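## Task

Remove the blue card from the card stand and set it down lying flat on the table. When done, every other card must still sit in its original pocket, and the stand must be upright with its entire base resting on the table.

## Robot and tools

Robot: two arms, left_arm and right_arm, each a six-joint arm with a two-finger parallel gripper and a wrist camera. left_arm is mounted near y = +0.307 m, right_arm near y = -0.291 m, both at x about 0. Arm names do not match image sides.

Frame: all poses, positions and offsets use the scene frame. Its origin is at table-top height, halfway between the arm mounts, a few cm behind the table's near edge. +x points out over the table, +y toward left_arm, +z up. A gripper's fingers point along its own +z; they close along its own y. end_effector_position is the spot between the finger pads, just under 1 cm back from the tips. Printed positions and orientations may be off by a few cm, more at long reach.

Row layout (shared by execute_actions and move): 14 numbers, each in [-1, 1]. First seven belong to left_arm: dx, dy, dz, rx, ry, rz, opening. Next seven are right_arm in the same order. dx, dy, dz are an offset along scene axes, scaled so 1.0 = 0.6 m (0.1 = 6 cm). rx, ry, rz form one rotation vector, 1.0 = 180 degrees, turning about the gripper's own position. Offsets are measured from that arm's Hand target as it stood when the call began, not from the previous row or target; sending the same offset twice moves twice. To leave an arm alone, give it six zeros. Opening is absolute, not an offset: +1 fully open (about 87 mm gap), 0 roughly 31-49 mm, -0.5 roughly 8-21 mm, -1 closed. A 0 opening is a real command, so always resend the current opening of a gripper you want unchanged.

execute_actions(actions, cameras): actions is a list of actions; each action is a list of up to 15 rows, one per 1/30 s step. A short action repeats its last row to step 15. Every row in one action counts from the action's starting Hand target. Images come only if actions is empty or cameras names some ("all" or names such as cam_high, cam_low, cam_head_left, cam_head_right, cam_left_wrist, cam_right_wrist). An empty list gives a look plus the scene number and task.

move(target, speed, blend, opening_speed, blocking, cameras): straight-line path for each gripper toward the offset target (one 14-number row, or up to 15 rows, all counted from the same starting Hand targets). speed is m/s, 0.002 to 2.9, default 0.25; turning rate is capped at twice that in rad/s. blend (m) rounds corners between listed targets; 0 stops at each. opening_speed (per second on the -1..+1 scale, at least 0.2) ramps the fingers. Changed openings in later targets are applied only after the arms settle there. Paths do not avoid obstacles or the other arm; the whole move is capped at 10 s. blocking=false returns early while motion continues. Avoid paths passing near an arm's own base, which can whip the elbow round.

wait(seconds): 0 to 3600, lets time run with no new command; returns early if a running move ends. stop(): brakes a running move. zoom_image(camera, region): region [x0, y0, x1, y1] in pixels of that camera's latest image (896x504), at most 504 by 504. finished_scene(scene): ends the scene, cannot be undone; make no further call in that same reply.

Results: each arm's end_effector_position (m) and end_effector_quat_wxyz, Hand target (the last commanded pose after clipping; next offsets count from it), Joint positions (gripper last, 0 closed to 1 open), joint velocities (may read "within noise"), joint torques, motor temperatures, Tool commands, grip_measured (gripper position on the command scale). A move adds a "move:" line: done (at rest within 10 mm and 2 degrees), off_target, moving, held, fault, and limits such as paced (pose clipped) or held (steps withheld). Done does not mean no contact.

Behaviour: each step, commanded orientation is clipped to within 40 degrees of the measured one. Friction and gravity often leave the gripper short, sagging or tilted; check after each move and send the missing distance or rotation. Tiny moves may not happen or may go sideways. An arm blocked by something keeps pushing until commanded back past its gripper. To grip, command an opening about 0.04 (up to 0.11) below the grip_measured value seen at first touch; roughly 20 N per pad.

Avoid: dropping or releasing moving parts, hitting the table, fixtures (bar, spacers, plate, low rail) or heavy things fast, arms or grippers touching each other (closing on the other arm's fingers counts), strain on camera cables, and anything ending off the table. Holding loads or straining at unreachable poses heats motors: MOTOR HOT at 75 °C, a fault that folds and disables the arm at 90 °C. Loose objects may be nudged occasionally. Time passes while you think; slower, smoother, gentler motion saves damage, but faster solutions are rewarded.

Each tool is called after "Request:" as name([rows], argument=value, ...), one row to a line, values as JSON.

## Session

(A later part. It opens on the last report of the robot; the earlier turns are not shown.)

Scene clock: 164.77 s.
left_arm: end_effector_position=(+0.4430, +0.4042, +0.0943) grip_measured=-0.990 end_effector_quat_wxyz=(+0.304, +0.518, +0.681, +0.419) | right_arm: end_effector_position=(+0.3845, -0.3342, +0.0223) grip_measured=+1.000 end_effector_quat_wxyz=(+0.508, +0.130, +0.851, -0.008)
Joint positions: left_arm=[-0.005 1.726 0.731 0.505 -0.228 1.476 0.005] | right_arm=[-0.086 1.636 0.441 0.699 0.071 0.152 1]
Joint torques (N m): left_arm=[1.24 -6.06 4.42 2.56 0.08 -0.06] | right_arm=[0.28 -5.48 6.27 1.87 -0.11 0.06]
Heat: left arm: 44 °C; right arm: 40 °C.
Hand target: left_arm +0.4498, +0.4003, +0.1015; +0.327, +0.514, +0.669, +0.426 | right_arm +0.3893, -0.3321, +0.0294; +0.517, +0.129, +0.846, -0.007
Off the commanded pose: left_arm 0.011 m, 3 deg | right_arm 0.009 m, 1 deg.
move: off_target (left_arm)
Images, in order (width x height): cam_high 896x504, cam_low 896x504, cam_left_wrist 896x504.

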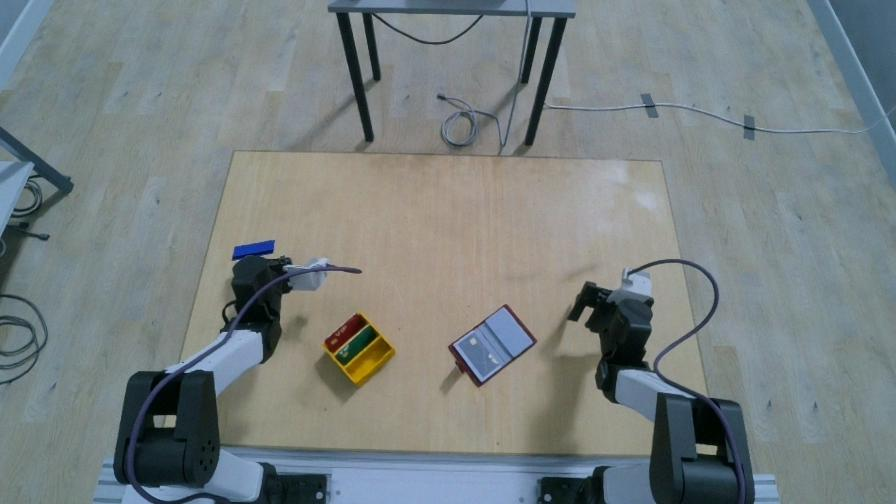

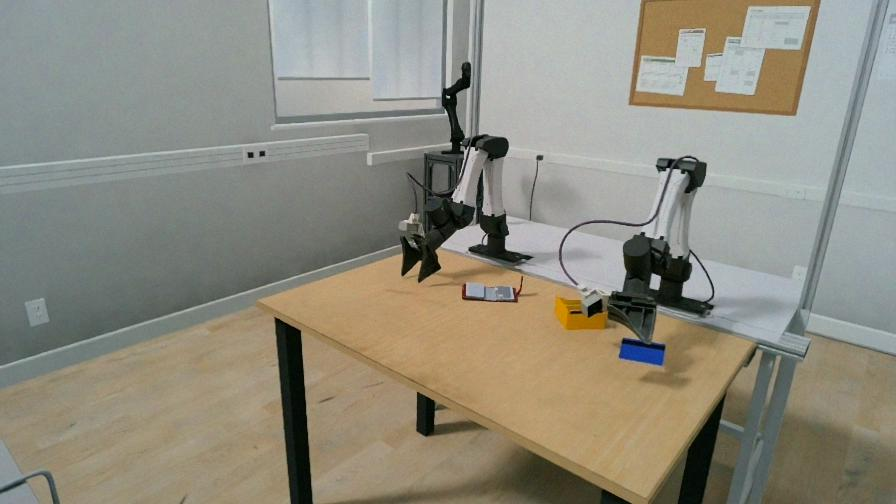

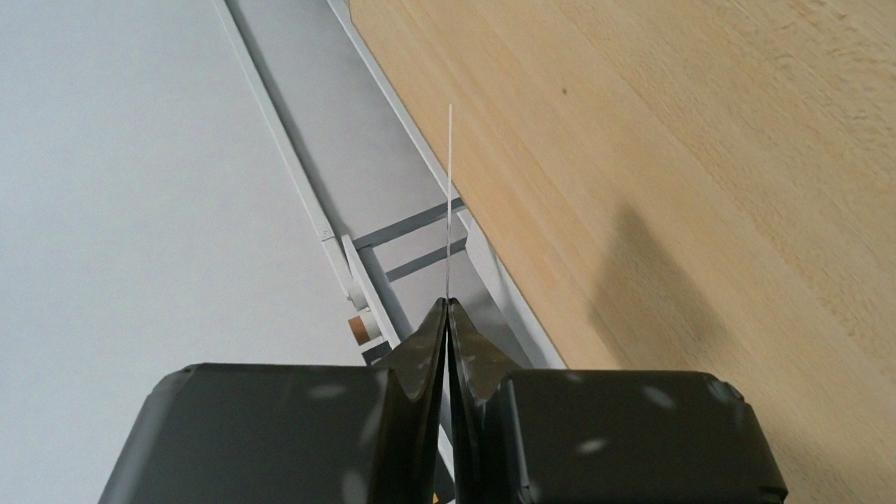

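Request:
move(target=[0,-0.01,-0.125,0,0,0,-1,0,0,0,0,0,0,1], speed=0.1, cameras=["cam_left_wrist","cam_low"])

Request:
zoom_image(camera="cam_low", region=[560, 270, 740, 400])

Scene clock: 171.13 s.
left_arm: end_effector_position=(+0.4486, +0.4021, +0.0286) grip_measured=-0.989 end_effector_quat_wxyz=(+0.318, +0.511, +0.673, +0.429) | right_arm: end_effector_position=(+0.3845, -0.3342, +0.0223) grip_measured=+1.000 end_effector_quat_wxyz=(+0.508, +0.130, +0.851, -0.008)
Joint positions: left_arm=[-0.009 2.009 0.665 0.893 -0.228 1.476 0.005] | right_arm=[-0.086 1.636 0.441 0.699 0.071 0.152 1]
Joint torques (N m): left_arm=[0.1 -6.35 2.96 2.23 -0.06 -0.12] | right_arm=[0.27 -5.48 6.17 1.87 -0.11 0.05]
Heat: left arm: 44 °C; right arm: 41 °C.
Hand target: left_arm +0.4498, +0.3943, +0.0265; +0.327, +0.514, +0.669, +0.426 | right_arm +0.3893, -0.3321, +0.0294; +0.517, +0.129, +0.846, -0.007
Off the commanded pose: left_arm 0.008 m, 1 deg | right_arm 0.009 m, 1 deg.
move: done
Images, in order (width x height): cam_low 896x504, cam_left_wrist 896x504.

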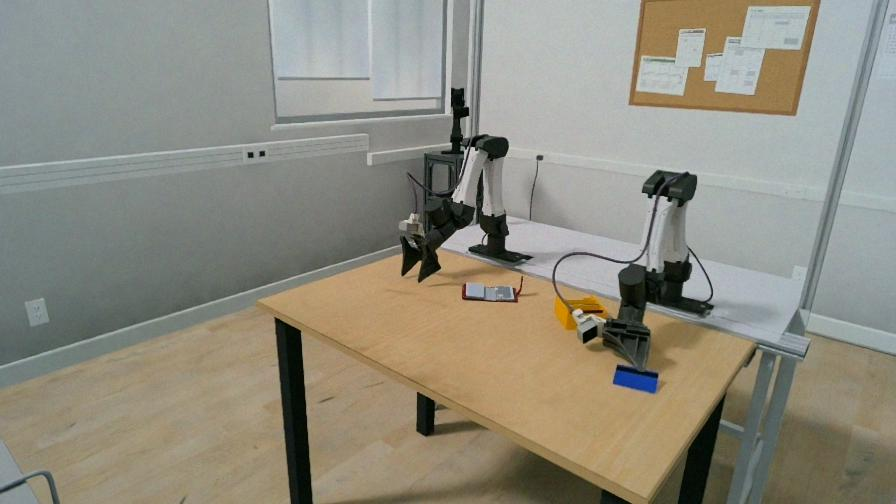

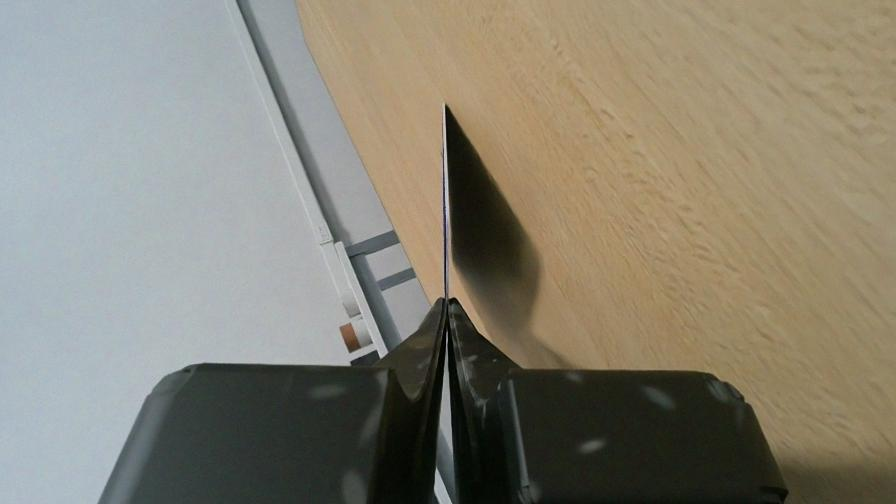

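Scaled by 2.800 from the camera's image (finer frame: 1280x720).

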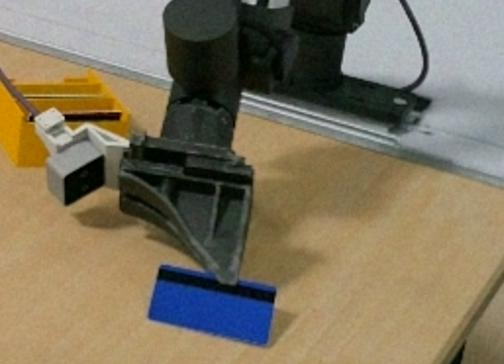

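Request:
move([
  [0,0,-0.012,0,0,0,-1,0,0,0,0,0,0,1],
  [0,0,-0.008,0,0,0,-0.7,0,0,0,0,0,0,1],
  [-0.045,-0.012,0,0,0,0,-0.7,0,0,0,0,0,0,1],
  [-0.08,-0.02,0.15,0,0,0,-0.7,0,0,0,0,0,0,1],
], speed=[0.06,0.06,0.12,0.25], blend=[0,0,0.01,0], opening_speed=0.5, cameras=["cam_high","cam_low"])

Request:
zoom_image(camera="cam_low", region=[540, 270, 740, 400])

Request:
zoom_image(camera="cam_high", region=[200, 200, 420, 400])

Scene clock: 179.93 s.
left_arm: end_effector_position=(+0.3947, +0.3876, +0.1025) grip_measured=-0.700 end_effector_quat_wxyz=(+0.313, +0.521, +0.671, +0.426) | right_arm: end_effector_position=(+0.3845, -0.3342, +0.0223) grip_measured=+1.000 end_effector_quat_wxyz=(+0.508, +0.130, +0.851, -0.008)
Joint positions: left_arm=[-0.055 1.528 0.53 0.529 -0.262 1.47 0.15] | right_arm=[-0.086 1.636 0.441 0.699 0.071 0.152 1]
Joint torques (N m): left_arm=[0.24 -6.49 7.62 1.58 -0.13 -0.25] | right_arm=[0.25 -5.49 6.19 1.87 -0.11 0.06]
Heat: left arm: 44 °C; right arm: 41 °C.
Hand target: left_arm +0.4018, +0.3823, +0.1165; +0.327, +0.514, +0.669, +0.426 | right_arm +0.3893, -0.3321, +0.0294; +0.517, +0.129, +0.846, -0.007
Off the commanded pose: left_arm 0.017 m, 2 deg | right_arm 0.009 m, 1 deg.
move: off_target (left_arm)

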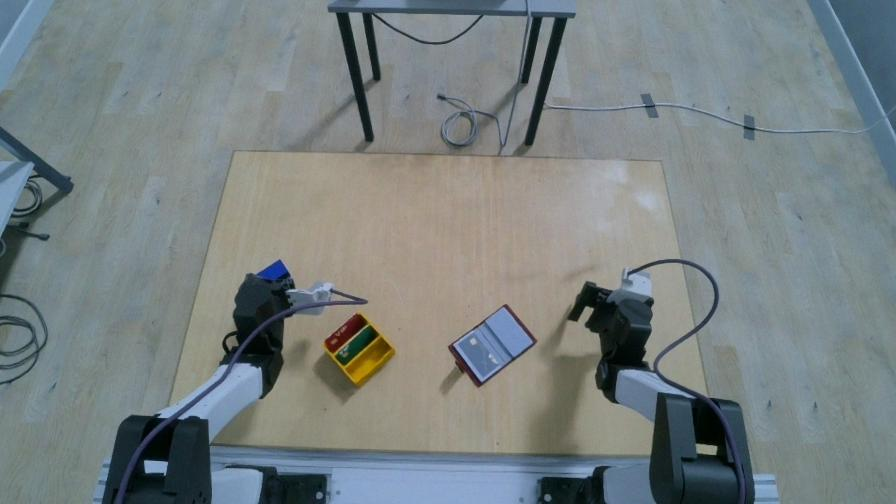

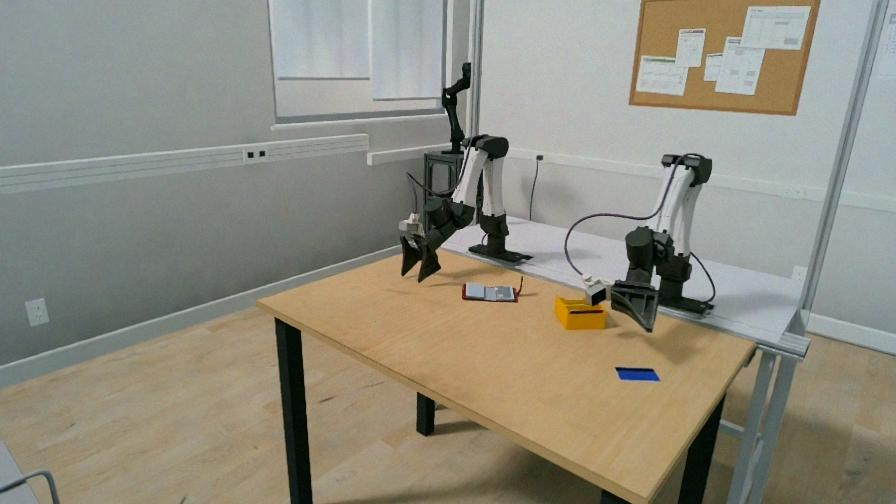

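Scaled by 2.520 from the camera's image (finer frame: 1280x720).

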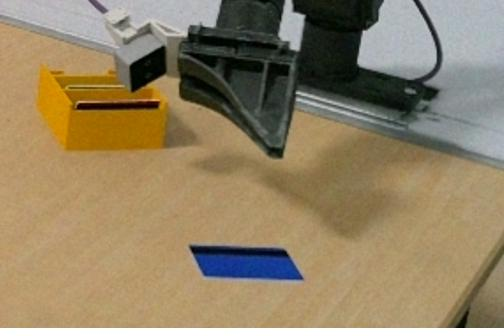

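Scaled by 2.291 from the camera's image (finer frame: 1280x720).

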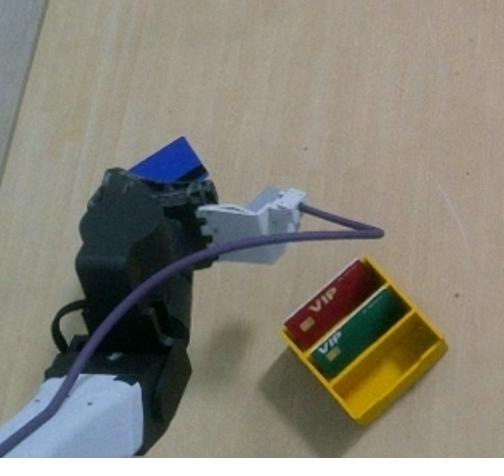

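Flat on the table, other cards intact.

Request:
finished_scene(scene=2)

The scene is finished: the task was done.


## Next scene

Remove the red card from the card stand and set it down lying flat on the table. When done, every other card must still sit in its original pocket, and the stand must be upright with its entire base resting on the table.

Request:
execute_actions(actions=[], cameras=["cam_high","cam_low","cam_left_wrist","cam_right_wrist"])

Scene clock: 0.00 s.
left_arm: end_effector_position=(+0.3343, +0.4935, +0.2543) grip_measured=+1.000 end_effector_quat_wxyz=(+0.505, -0.234, +0.731, +0.394) | right_arm: end_effector_position=(+0.3732, -0.3345, +0.3569) grip_measured=+1.000 end_effector_quat_wxyz=(+0.688, -0.010, +0.686, -0.237)
Joint positions: left_arm=[0.113 1.251 0.89 0.11 -0.801 0.171 1] | right_arm=[0.17 1.017 0.908 0.191 0.473 -0.4 1]
Joint velocities: within noise
Joint torques (N m): no reading
Motor temperatures (°C): left_arm=[32 32 32 31 31 31 32] | right_arm=[32 31 30 32 32 31 31]
Heat: left arm: 32 °C; right arm: 32 °C.
Hand target: left_arm +0.3361, +0.4917, +0.2677; +0.522, -0.241, +0.719, +0.390 | right_arm +0.3718, -0.3309, +0.3663; +0.698, -0.009, +0.678, -0.229
Tool commands: left_gripper/opening=+1.0 right_gripper/opening=+1.0
Images, in order (width x height): cam_high 896x504, cam_low 896x504, cam_left_wrist 896x504, cam_right_wrist 896x504.

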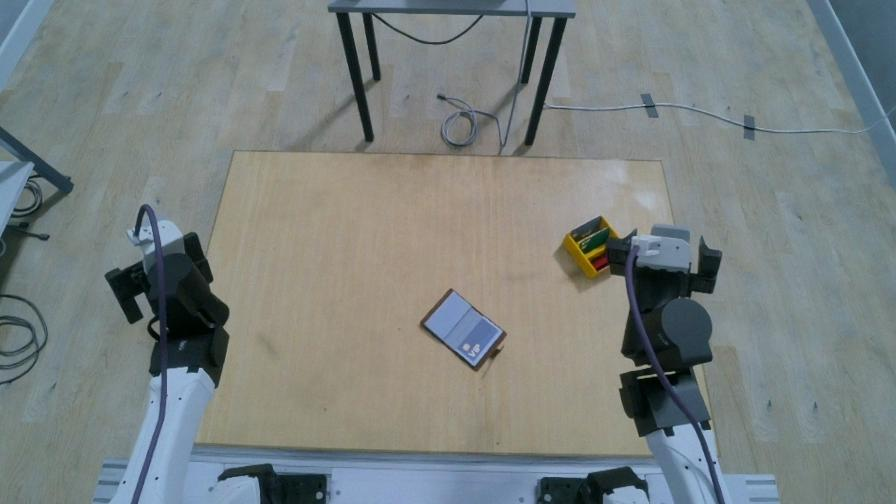

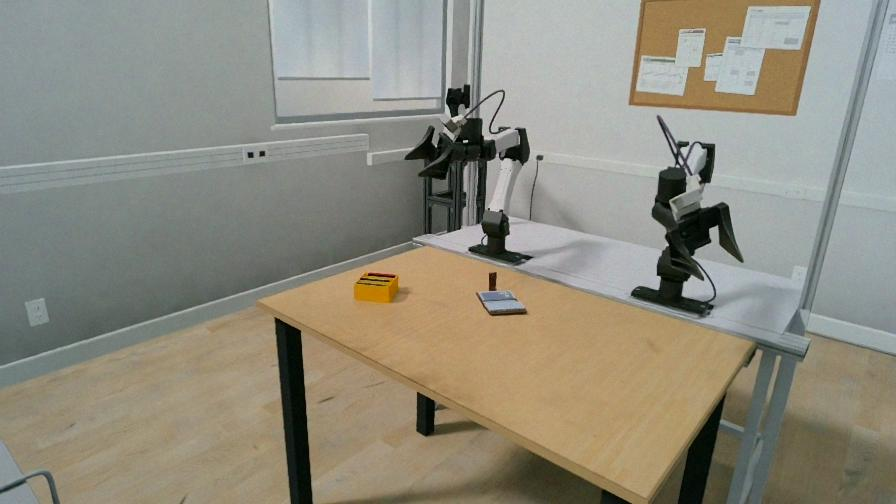

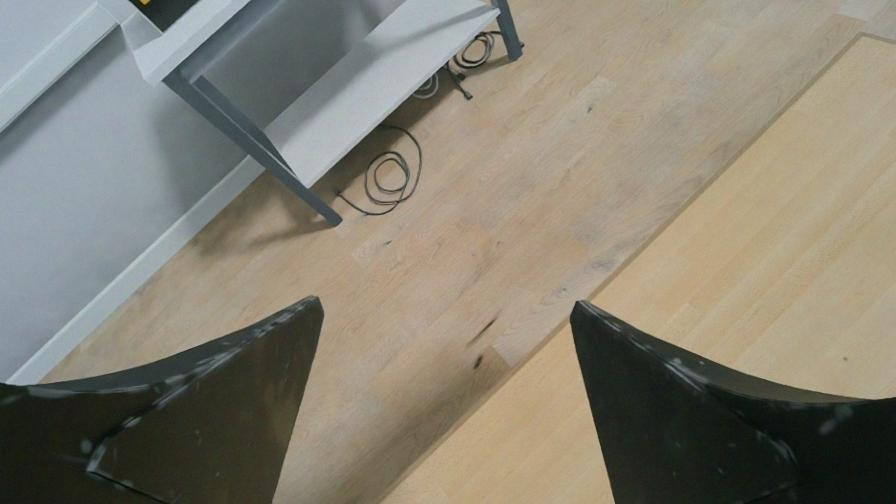

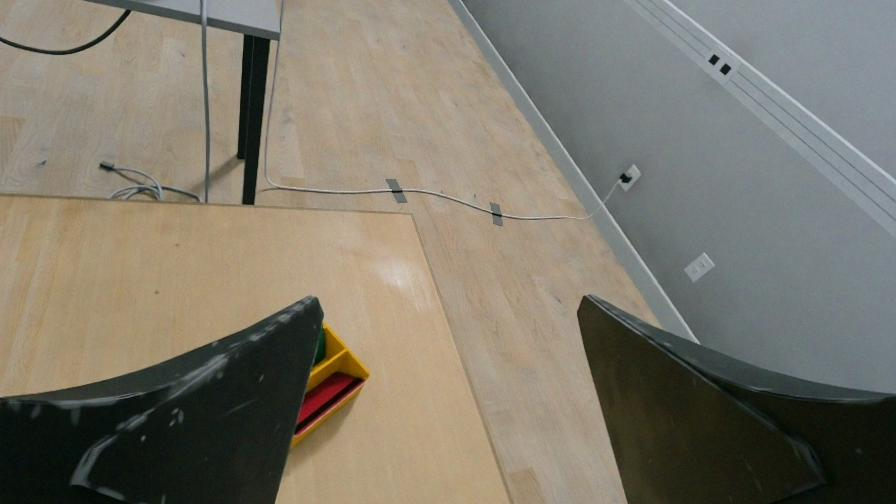

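Request:
zoom_image(camera="cam_high", region=[545, 200, 645, 290])

Request:
zoom_image(camera="cam_low", region=[330, 250, 430, 320])

Request:
zoom_image(camera="cam_right_wrist", region=[240, 290, 440, 490])

Scaled by 5.040 from the camera's image (finer frame: 1280x720).

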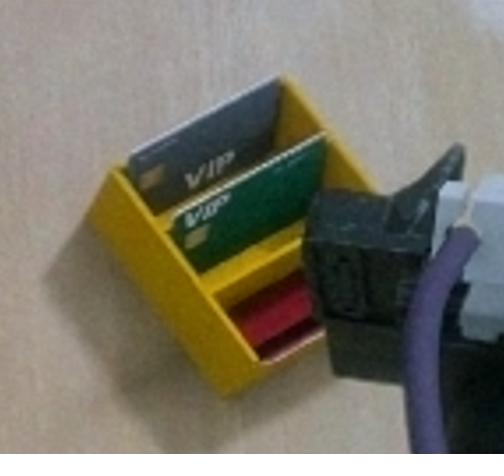

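Scaled by 5.040 from the camera's image (finer frame: 1280x720).

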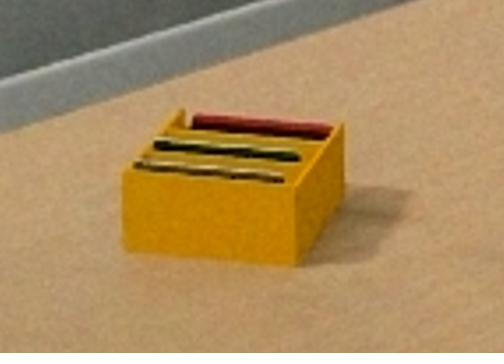

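Scaled by 2.520 from the camera's image (finer frame: 1280x720).

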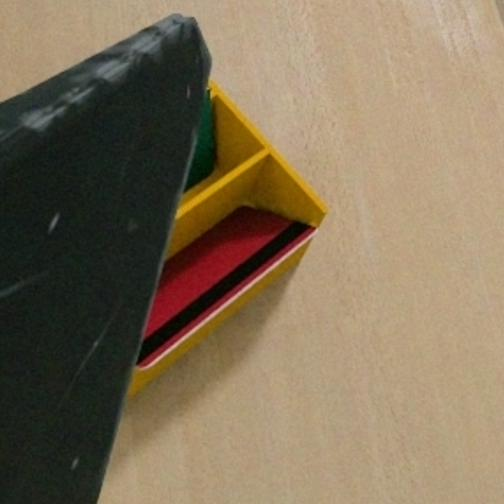

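Request:
move([
  [0,0,0,0,0,0,1,0.06,-0.09,-0.22,0.4915,0.302,-0.0942,-0.35],
  [0,0,0,0,0,0,1,0.095,-0.095,-0.395,0.4915,0.302,-0.0942,-0.35],
], blend=[0.05,0], speed=0.3, cameras=["cam_high","cam_low","cam_right_wrist"])

Request:
zoom_image(camera="cam_low", region=[330, 210, 470, 320])

Scene clock: 25.13 s.
left_arm: end_effector_position=(+0.3343, +0.4935, +0.2543) grip_measured=+1.000 end_effector_quat_wxyz=(+0.505, -0.234, +0.731, +0.394) | right_arm: end_effector_position=(+0.4208, -0.3936, +0.1270) grip_measured=-0.350 end_effector_quat_wxyz=(+0.111, +0.462, +0.854, +0.215)
Joint positions: left_arm=[0.113 1.251 0.89 0.11 -0.801 0.171 1] | right_arm=[-0.439 2.038 1.799 -1.061 -0.404 0.592 0.325]
Joint torques (N m): left_arm=[0.75 -4.83 7.09 1.94 -0.16 -0.1] | right_arm=[0.53 -9.13 5.9 1.11 -0.51 0.17]
Motor temperatures (°C): left_arm=[32 34 37 35 31 31 32] | right_arm=[32 32 33 35 32 31 31]
Heat: left arm: 37 °C; right arm: 35 °C.
Hand target: left_arm +0.3361, +0.4917, +0.2677; +0.522, -0.241, +0.719, +0.390 | right_arm +0.4288, -0.3879, +0.1293; +0.122, +0.454, +0.853, +0.228
Off the commanded pose: left_arm 0.014 m, 3 deg | right_arm 0.010 m, 2 deg.
move: done

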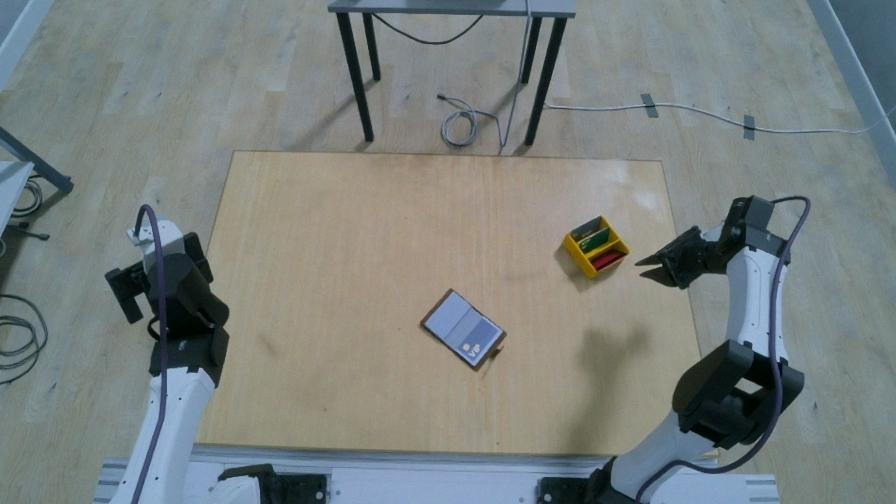

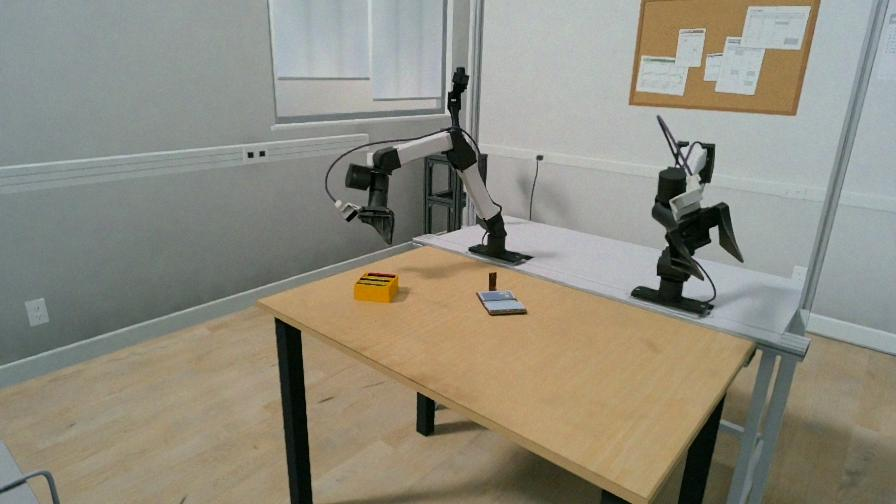

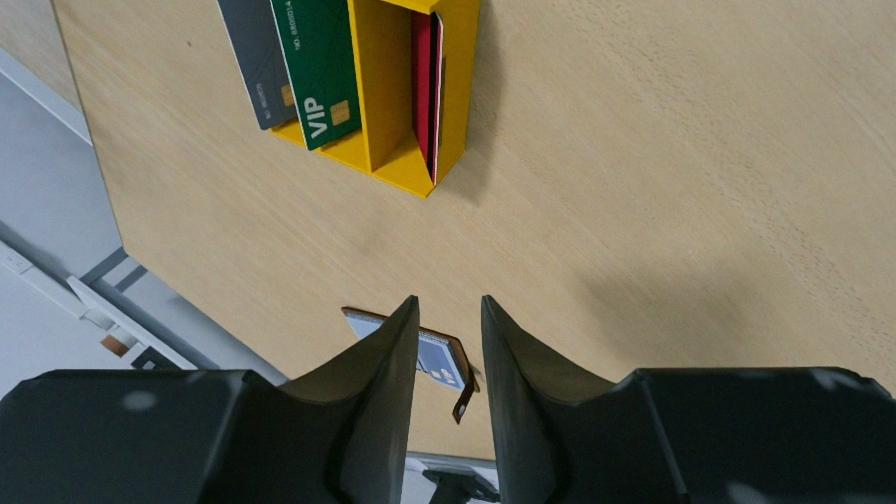

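Scaled by 3.600 from the camera's image (finer frame: 1280x720).

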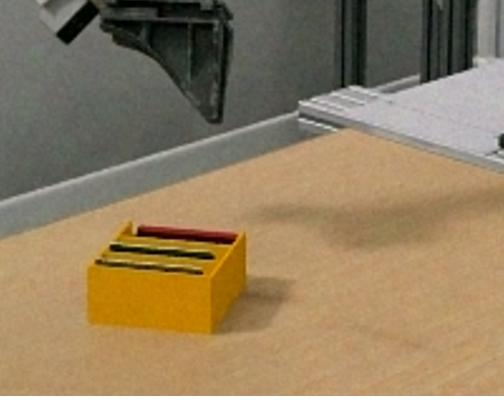

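Request:
move(target=[0,0,0,0,0,0,1,0.0557,0.0172,-0.1038,0.0242,-0.0239,-0.0128,-0.35], speed=0.15, cameras=["cam_right_wrist"])

Request:
zoom_image(camera="cam_right_wrist", region=[350, 80, 570, 340])

Scene clock: 39.10 s.
left_arm: end_effector_position=(+0.3343, +0.4935, +0.2543) grip_measured=+1.000 end_effector_quat_wxyz=(+0.505, -0.234, +0.731, +0.394) | right_arm: end_effector_position=(+0.4561, -0.3864, +0.0690) grip_measured=-0.350 end_effector_quat_wxyz=(+0.137, +0.476, +0.829, +0.261)
Joint positions: left_arm=[0.113 1.251 0.89 0.11 -0.801 0.171 1] | right_arm=[-0.423 2.117 1.638 -0.728 -0.479 0.69 0.325]
Joint torques (N m): left_arm=[0.72 -4.82 7.04 1.94 -0.18 -0.1] | right_arm=[0.75 -9.17 5.39 1.3 -0.53 0.16]
Motor temperatures (°C): left_arm=[32 34 38 36 31 31 32] | right_arm=[32 37 33 35 32 31 31]
Heat: left arm: 38 °C; right arm: 37 °C.
Hand target: left_arm +0.3361, +0.4917, +0.2677; +0.522, -0.241, +0.719, +0.390 | right_arm +0.4622, -0.3776, +0.0670; +0.142, +0.466, +0.829, +0.275
Off the commanded pose: left_arm 0.014 m, 3 deg | right_arm 0.011 m, 2 deg.
move: off_target (right_arm)

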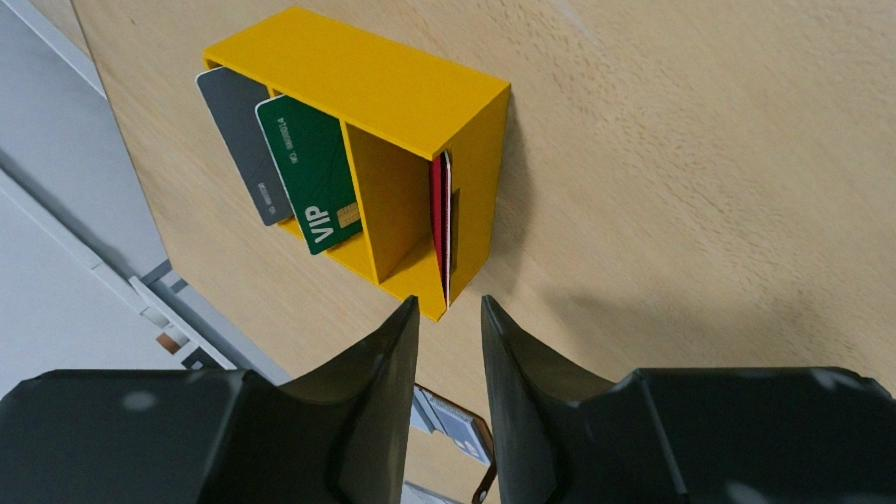

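Scaled by 1.938 from the camera's image (finer frame: 1280x720).

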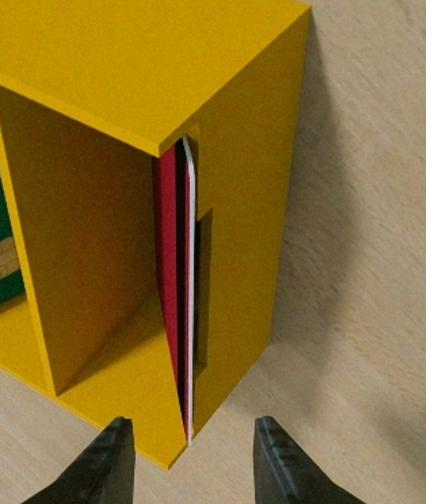

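Request:
move([
  [0,0,0,0,0,0,1,0.021,0.0133,-0.0363,0,0,0,-0.35],
  [0,0,0,0,0,0,1,0.021,0.0133,-0.0363,0,0,0,-1],
], speed=0.1, opening_speed=0.8, cameras=["cam_right_wrist","cam_low"])

Request:
zoom_image(camera="cam_right_wrist", region=[360, 180, 540, 380])

Scene clock: 47.60 s.
left_arm: end_effector_position=(+0.3343, +0.4935, +0.2543) grip_measured=+1.000 end_effector_quat_wxyz=(+0.505, -0.234, +0.731, +0.394) | right_arm: end_effector_position=(+0.4678, -0.3758, +0.0475) grip_measured=-0.990 end_effector_quat_wxyz=(+0.134, +0.475, +0.828, +0.266)
Joint positions: left_arm=[0.113 1.251 0.89 0.11 -0.801 0.171 1] | right_arm=[-0.394 2.168 1.624 -0.652 -0.479 0.721 0.005]
Joint torques (N m): left_arm=[0.75 -4.83 7.1 1.94 -0.16 -0.11] | right_arm=[0.72 -9.11 6 1.32 -0.42 0.13]
Heat: left arm: 39 °C; right arm: 38 °C.
Hand target: left_arm +0.3361, +0.4917, +0.2677; +0.522, -0.241, +0.719, +0.390 | right_arm +0.4748, -0.3696, +0.0452; +0.142, +0.466, +0.829, +0.275
Off the commanded pose: left_arm 0.014 m, 3 deg | right_arm 0.010 m, 2 deg.
move: done
Images, in order (width x height): cam_low 896x504, cam_right_wrist 896x504.

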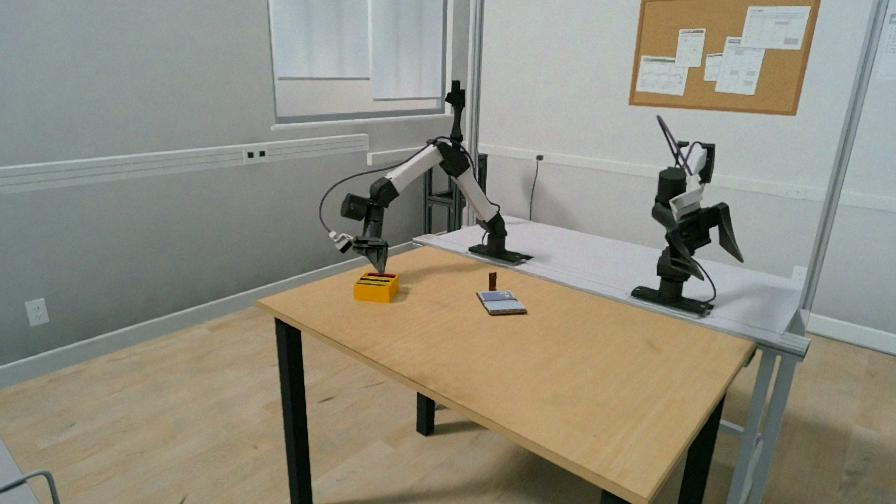

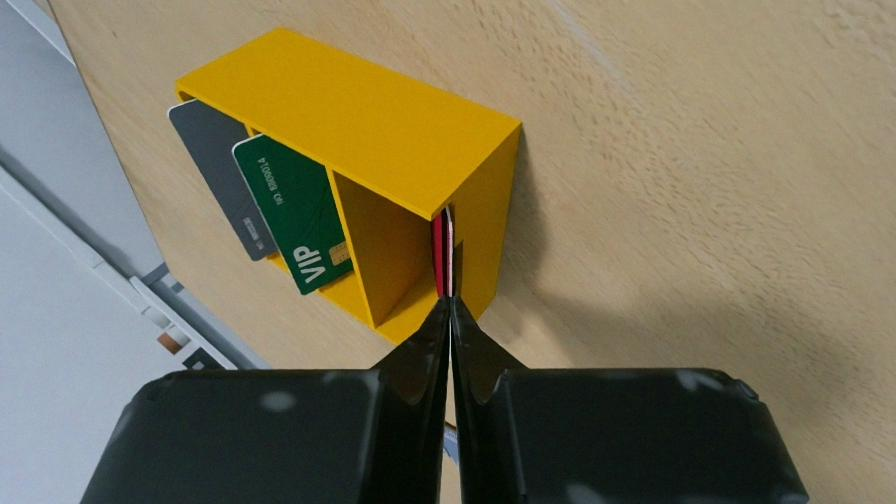

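Scaled by 2.520 from the camera's image (finer frame: 1280x720).

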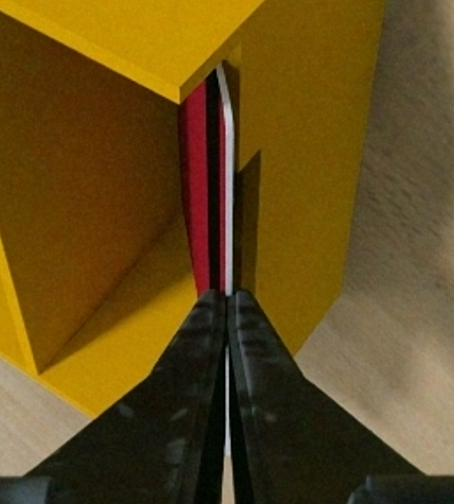

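Request:
move(target=[0,0,0,0,0,0,1,-0.03,-0.02,0.15,0,0,0,-1], speed=0.12, cameras=["cam_right_wrist","cam_low"])

Scene clock: 53.43 s.
left_arm: end_effector_position=(+0.3343, +0.4935, +0.2543) grip_measured=+1.000 end_effector_quat_wxyz=(+0.505, -0.234, +0.731, +0.394) | right_arm: end_effector_position=(+0.4548, -0.3850, +0.1084) grip_measured=-0.990 end_effector_quat_wxyz=(+0.124, +0.482, +0.827, +0.262)
Joint positions: left_arm=[0.113 1.251 0.89 0.11 -0.801 0.171 1] | right_arm=[-0.422 2.102 1.774 -0.903 -0.482 0.7 0.005]
Joint torques (N m): left_arm=[0.68 -4.9 7.13 1.94 -0.15 -0.1] | right_arm=[-0.06 -12.4 10.51 0.53 -0.54 -0.06]
Heat: left arm: 40 °C; right arm: 39 °C.
Hand target: left_arm +0.3361, +0.4917, +0.2677; +0.522, -0.241, +0.719, +0.390 | right_arm +0.4568, -0.3816, +0.1352; +0.142, +0.466, +0.829, +0.275
Off the commanded pose: left_arm 0.014 m, 3 deg | right_arm 0.027 m, 3 deg.
move: off_target (right_arm)
Images, in order (width x height): cam_low 896x504, cam_right_wrist 896x504.

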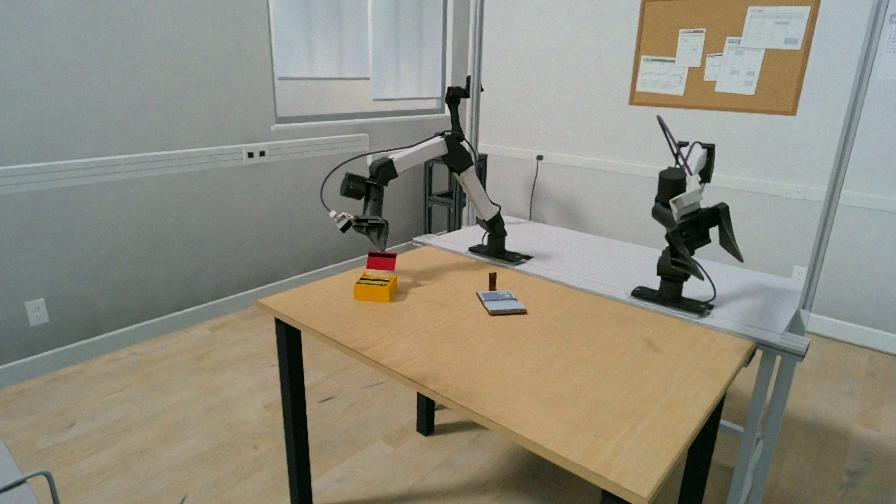

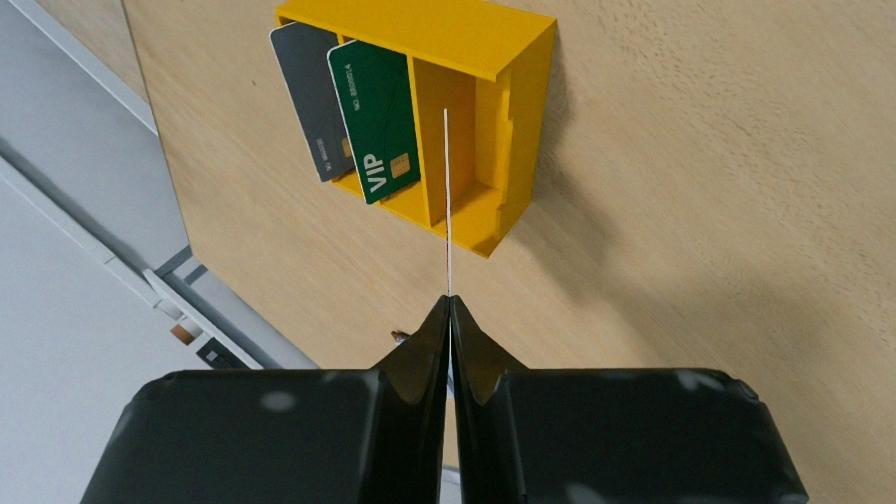

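Request:
move([
  [0,0,0,0,0,0,1,-0.04,0.1,0.08,0.0257,-0.0768,-0.0598,-1],
  [0,0,0,0,0,0,1,-0.078,0.269,-0.06,0.0514,-0.1535,-0.1196,-1],
  [0,0,0,0,0,0,1,-0.078,0.269,-0.183,0.0514,-0.1535,-0.1196,-1],
], blend=[0.04,0.02,0], speed=[0.25,0.25,0.1], cameras=["cam_high","cam_low","cam_right_wrist"])

Request:
zoom_image(camera="cam_low", region=[370, 220, 550, 340])

Scene clock: 70.17 s.
left_arm: end_effector_position=(+0.3343, +0.4935, +0.2543) grip_measured=+1.000 end_effector_quat_wxyz=(+0.505, -0.234, +0.731, +0.394) | right_arm: end_effector_position=(+0.4062, -0.2211, +0.0202) grip_measured=-0.990 end_effector_quat_wxyz=(+0.325, +0.549, +0.654, +0.407)
Joint positions: left_arm=[0.113 1.251 0.89 0.11 -0.801 0.171 1] | right_arm=[0.009 1.899 0.435 0.984 -0.169 1.483 0.005]
Joint torques (N m): left_arm=[0.76 -4.9 7.1 1.93 -0.16 -0.1] | right_arm=[0.83 -4.68 2.74 2.42 0.15 0.05]
Heat: left arm: 41 °C; right arm: 41 °C.
Hand target: left_arm +0.3361, +0.4917, +0.2677; +0.522, -0.241, +0.719, +0.390 | right_arm +0.4100, -0.2202, +0.0254; +0.345, +0.542, +0.647, +0.411
Off the commanded pose: left_arm 0.014 m, 3 deg | right_arm 0.007 m, 3 deg.
move: off_target (right_arm)

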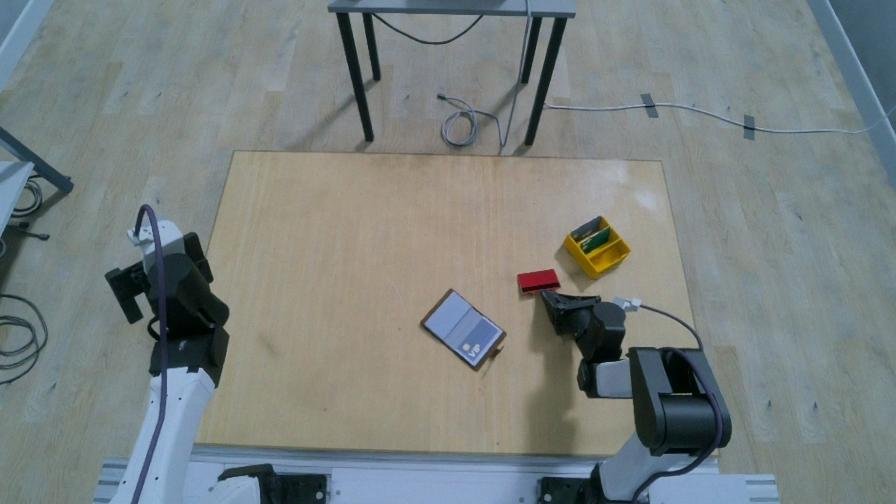

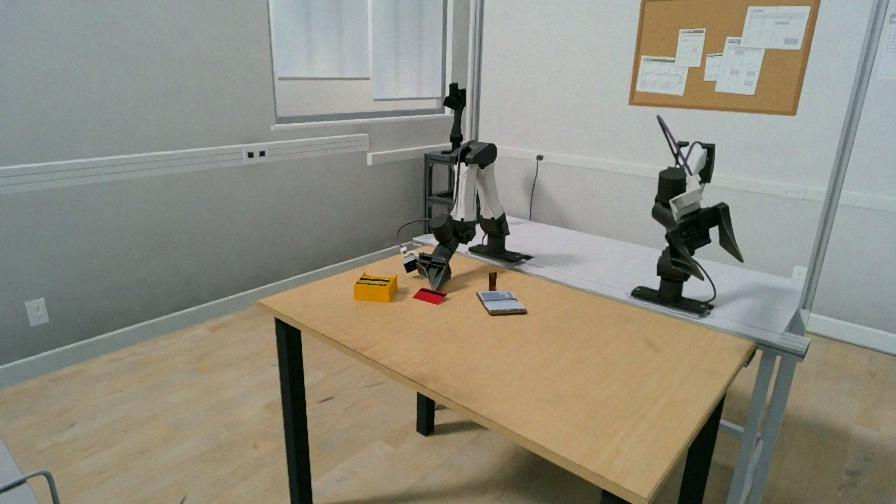

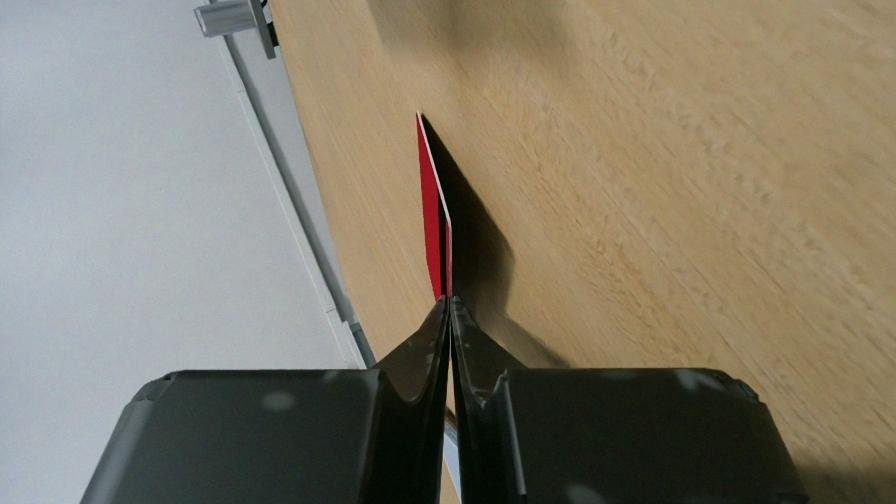

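Scaled by 2.800 from the camera's image (finer frame: 1280x720).

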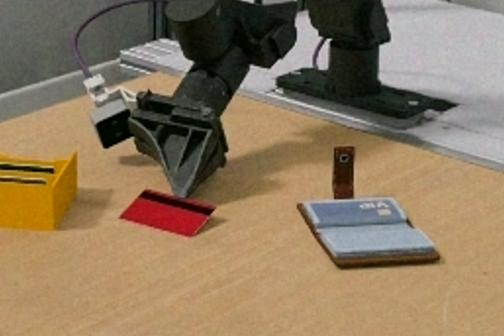

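Request:
move([
  [0,0,0,0,0,0,1,0,0,0,0,0,0,-0.7],
  [0,0,0,0,0,0,1,-0.05,-0.009,0.006,0,0,0,-0.7],
  [0,0,0,0,0,0,1,-0.08,-0.015,0.15,0,0,0,-0.7],
], speed=[0.06,0.12,0.25], blend=[0,0.01,0], opening_speed=0.5, cameras=["cam_high","cam_low"])

Request:
zoom_image(camera="cam_low", region=[340, 220, 520, 340])

Request:
zoom_image(camera="cam_high", region=[480, 190, 660, 330])

Scene clock: 77.77 s.
left_arm: end_effector_position=(+0.3343, +0.4935, +0.2543) grip_measured=+1.000 end_effector_quat_wxyz=(+0.505, -0.234, +0.731, +0.394) | right_arm: end_effector_position=(+0.3571, -0.2293, +0.1070) grip_measured=-0.700 end_effector_quat_wxyz=(+0.338, +0.549, +0.642, +0.416)
Joint positions: left_arm=[0.113 1.251 0.89 0.11 -0.801 0.171 1] | right_arm=[-0.012 1.271 0.339 0.487 -0.176 1.49 0.15]
Joint torques (N m): left_arm=[0.69 -4.85 7.02 1.94 -0.17 -0.1] | right_arm=[-0.02 -3.52 9.92 1.44 -0.09 -0.16]
Heat: left arm: 41 °C; right arm: 40 °C.
Hand target: left_arm +0.3361, +0.4917, +0.2677; +0.522, -0.241, +0.719, +0.390 | right_arm +0.3620, -0.2292, +0.1154; +0.345, +0.542, +0.647, +0.411
Off the commanded pose: left_arm 0.014 m, 3 deg | right_arm 0.010 m, 1 deg.
move: done

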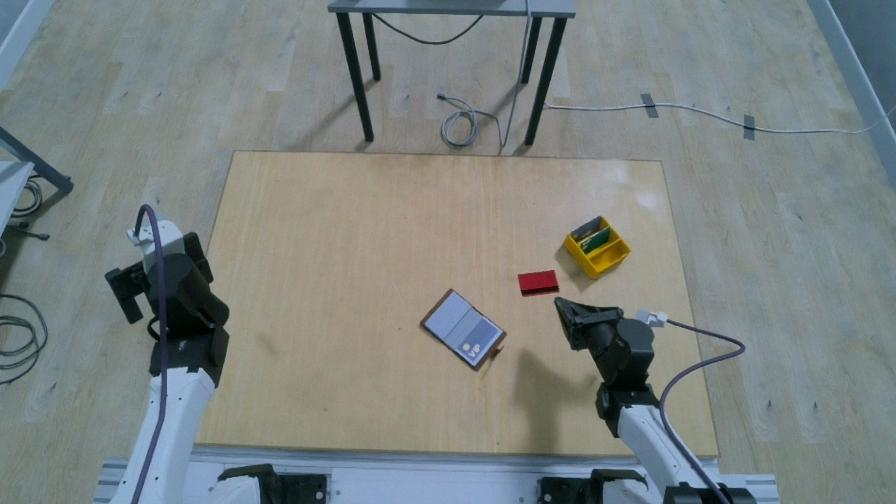

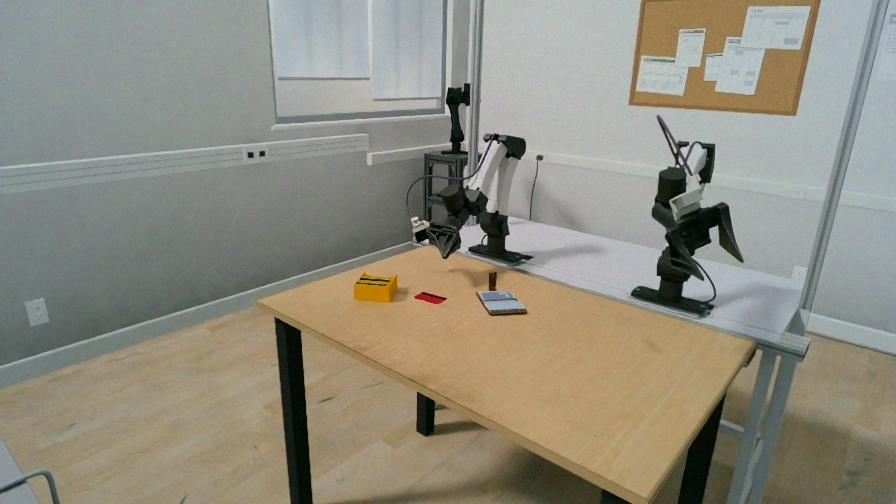

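Scaled by 2.800 from the camera's image (finer frame: 1280x720).

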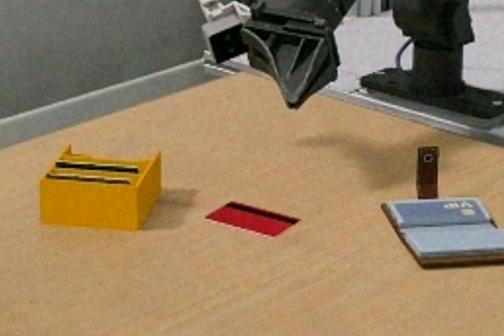

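Scaled by 2.800 from the camera's image (finer frame: 1280x720).

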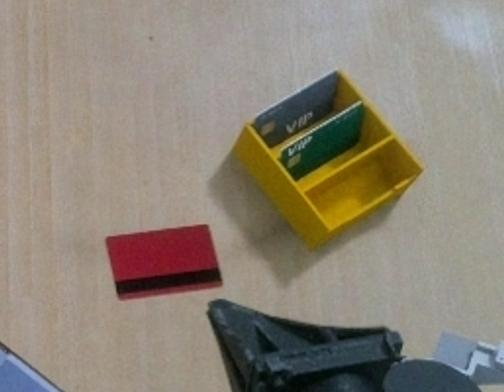

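Request:
finished_scene(scene=3)

The scene is finished: the task was done.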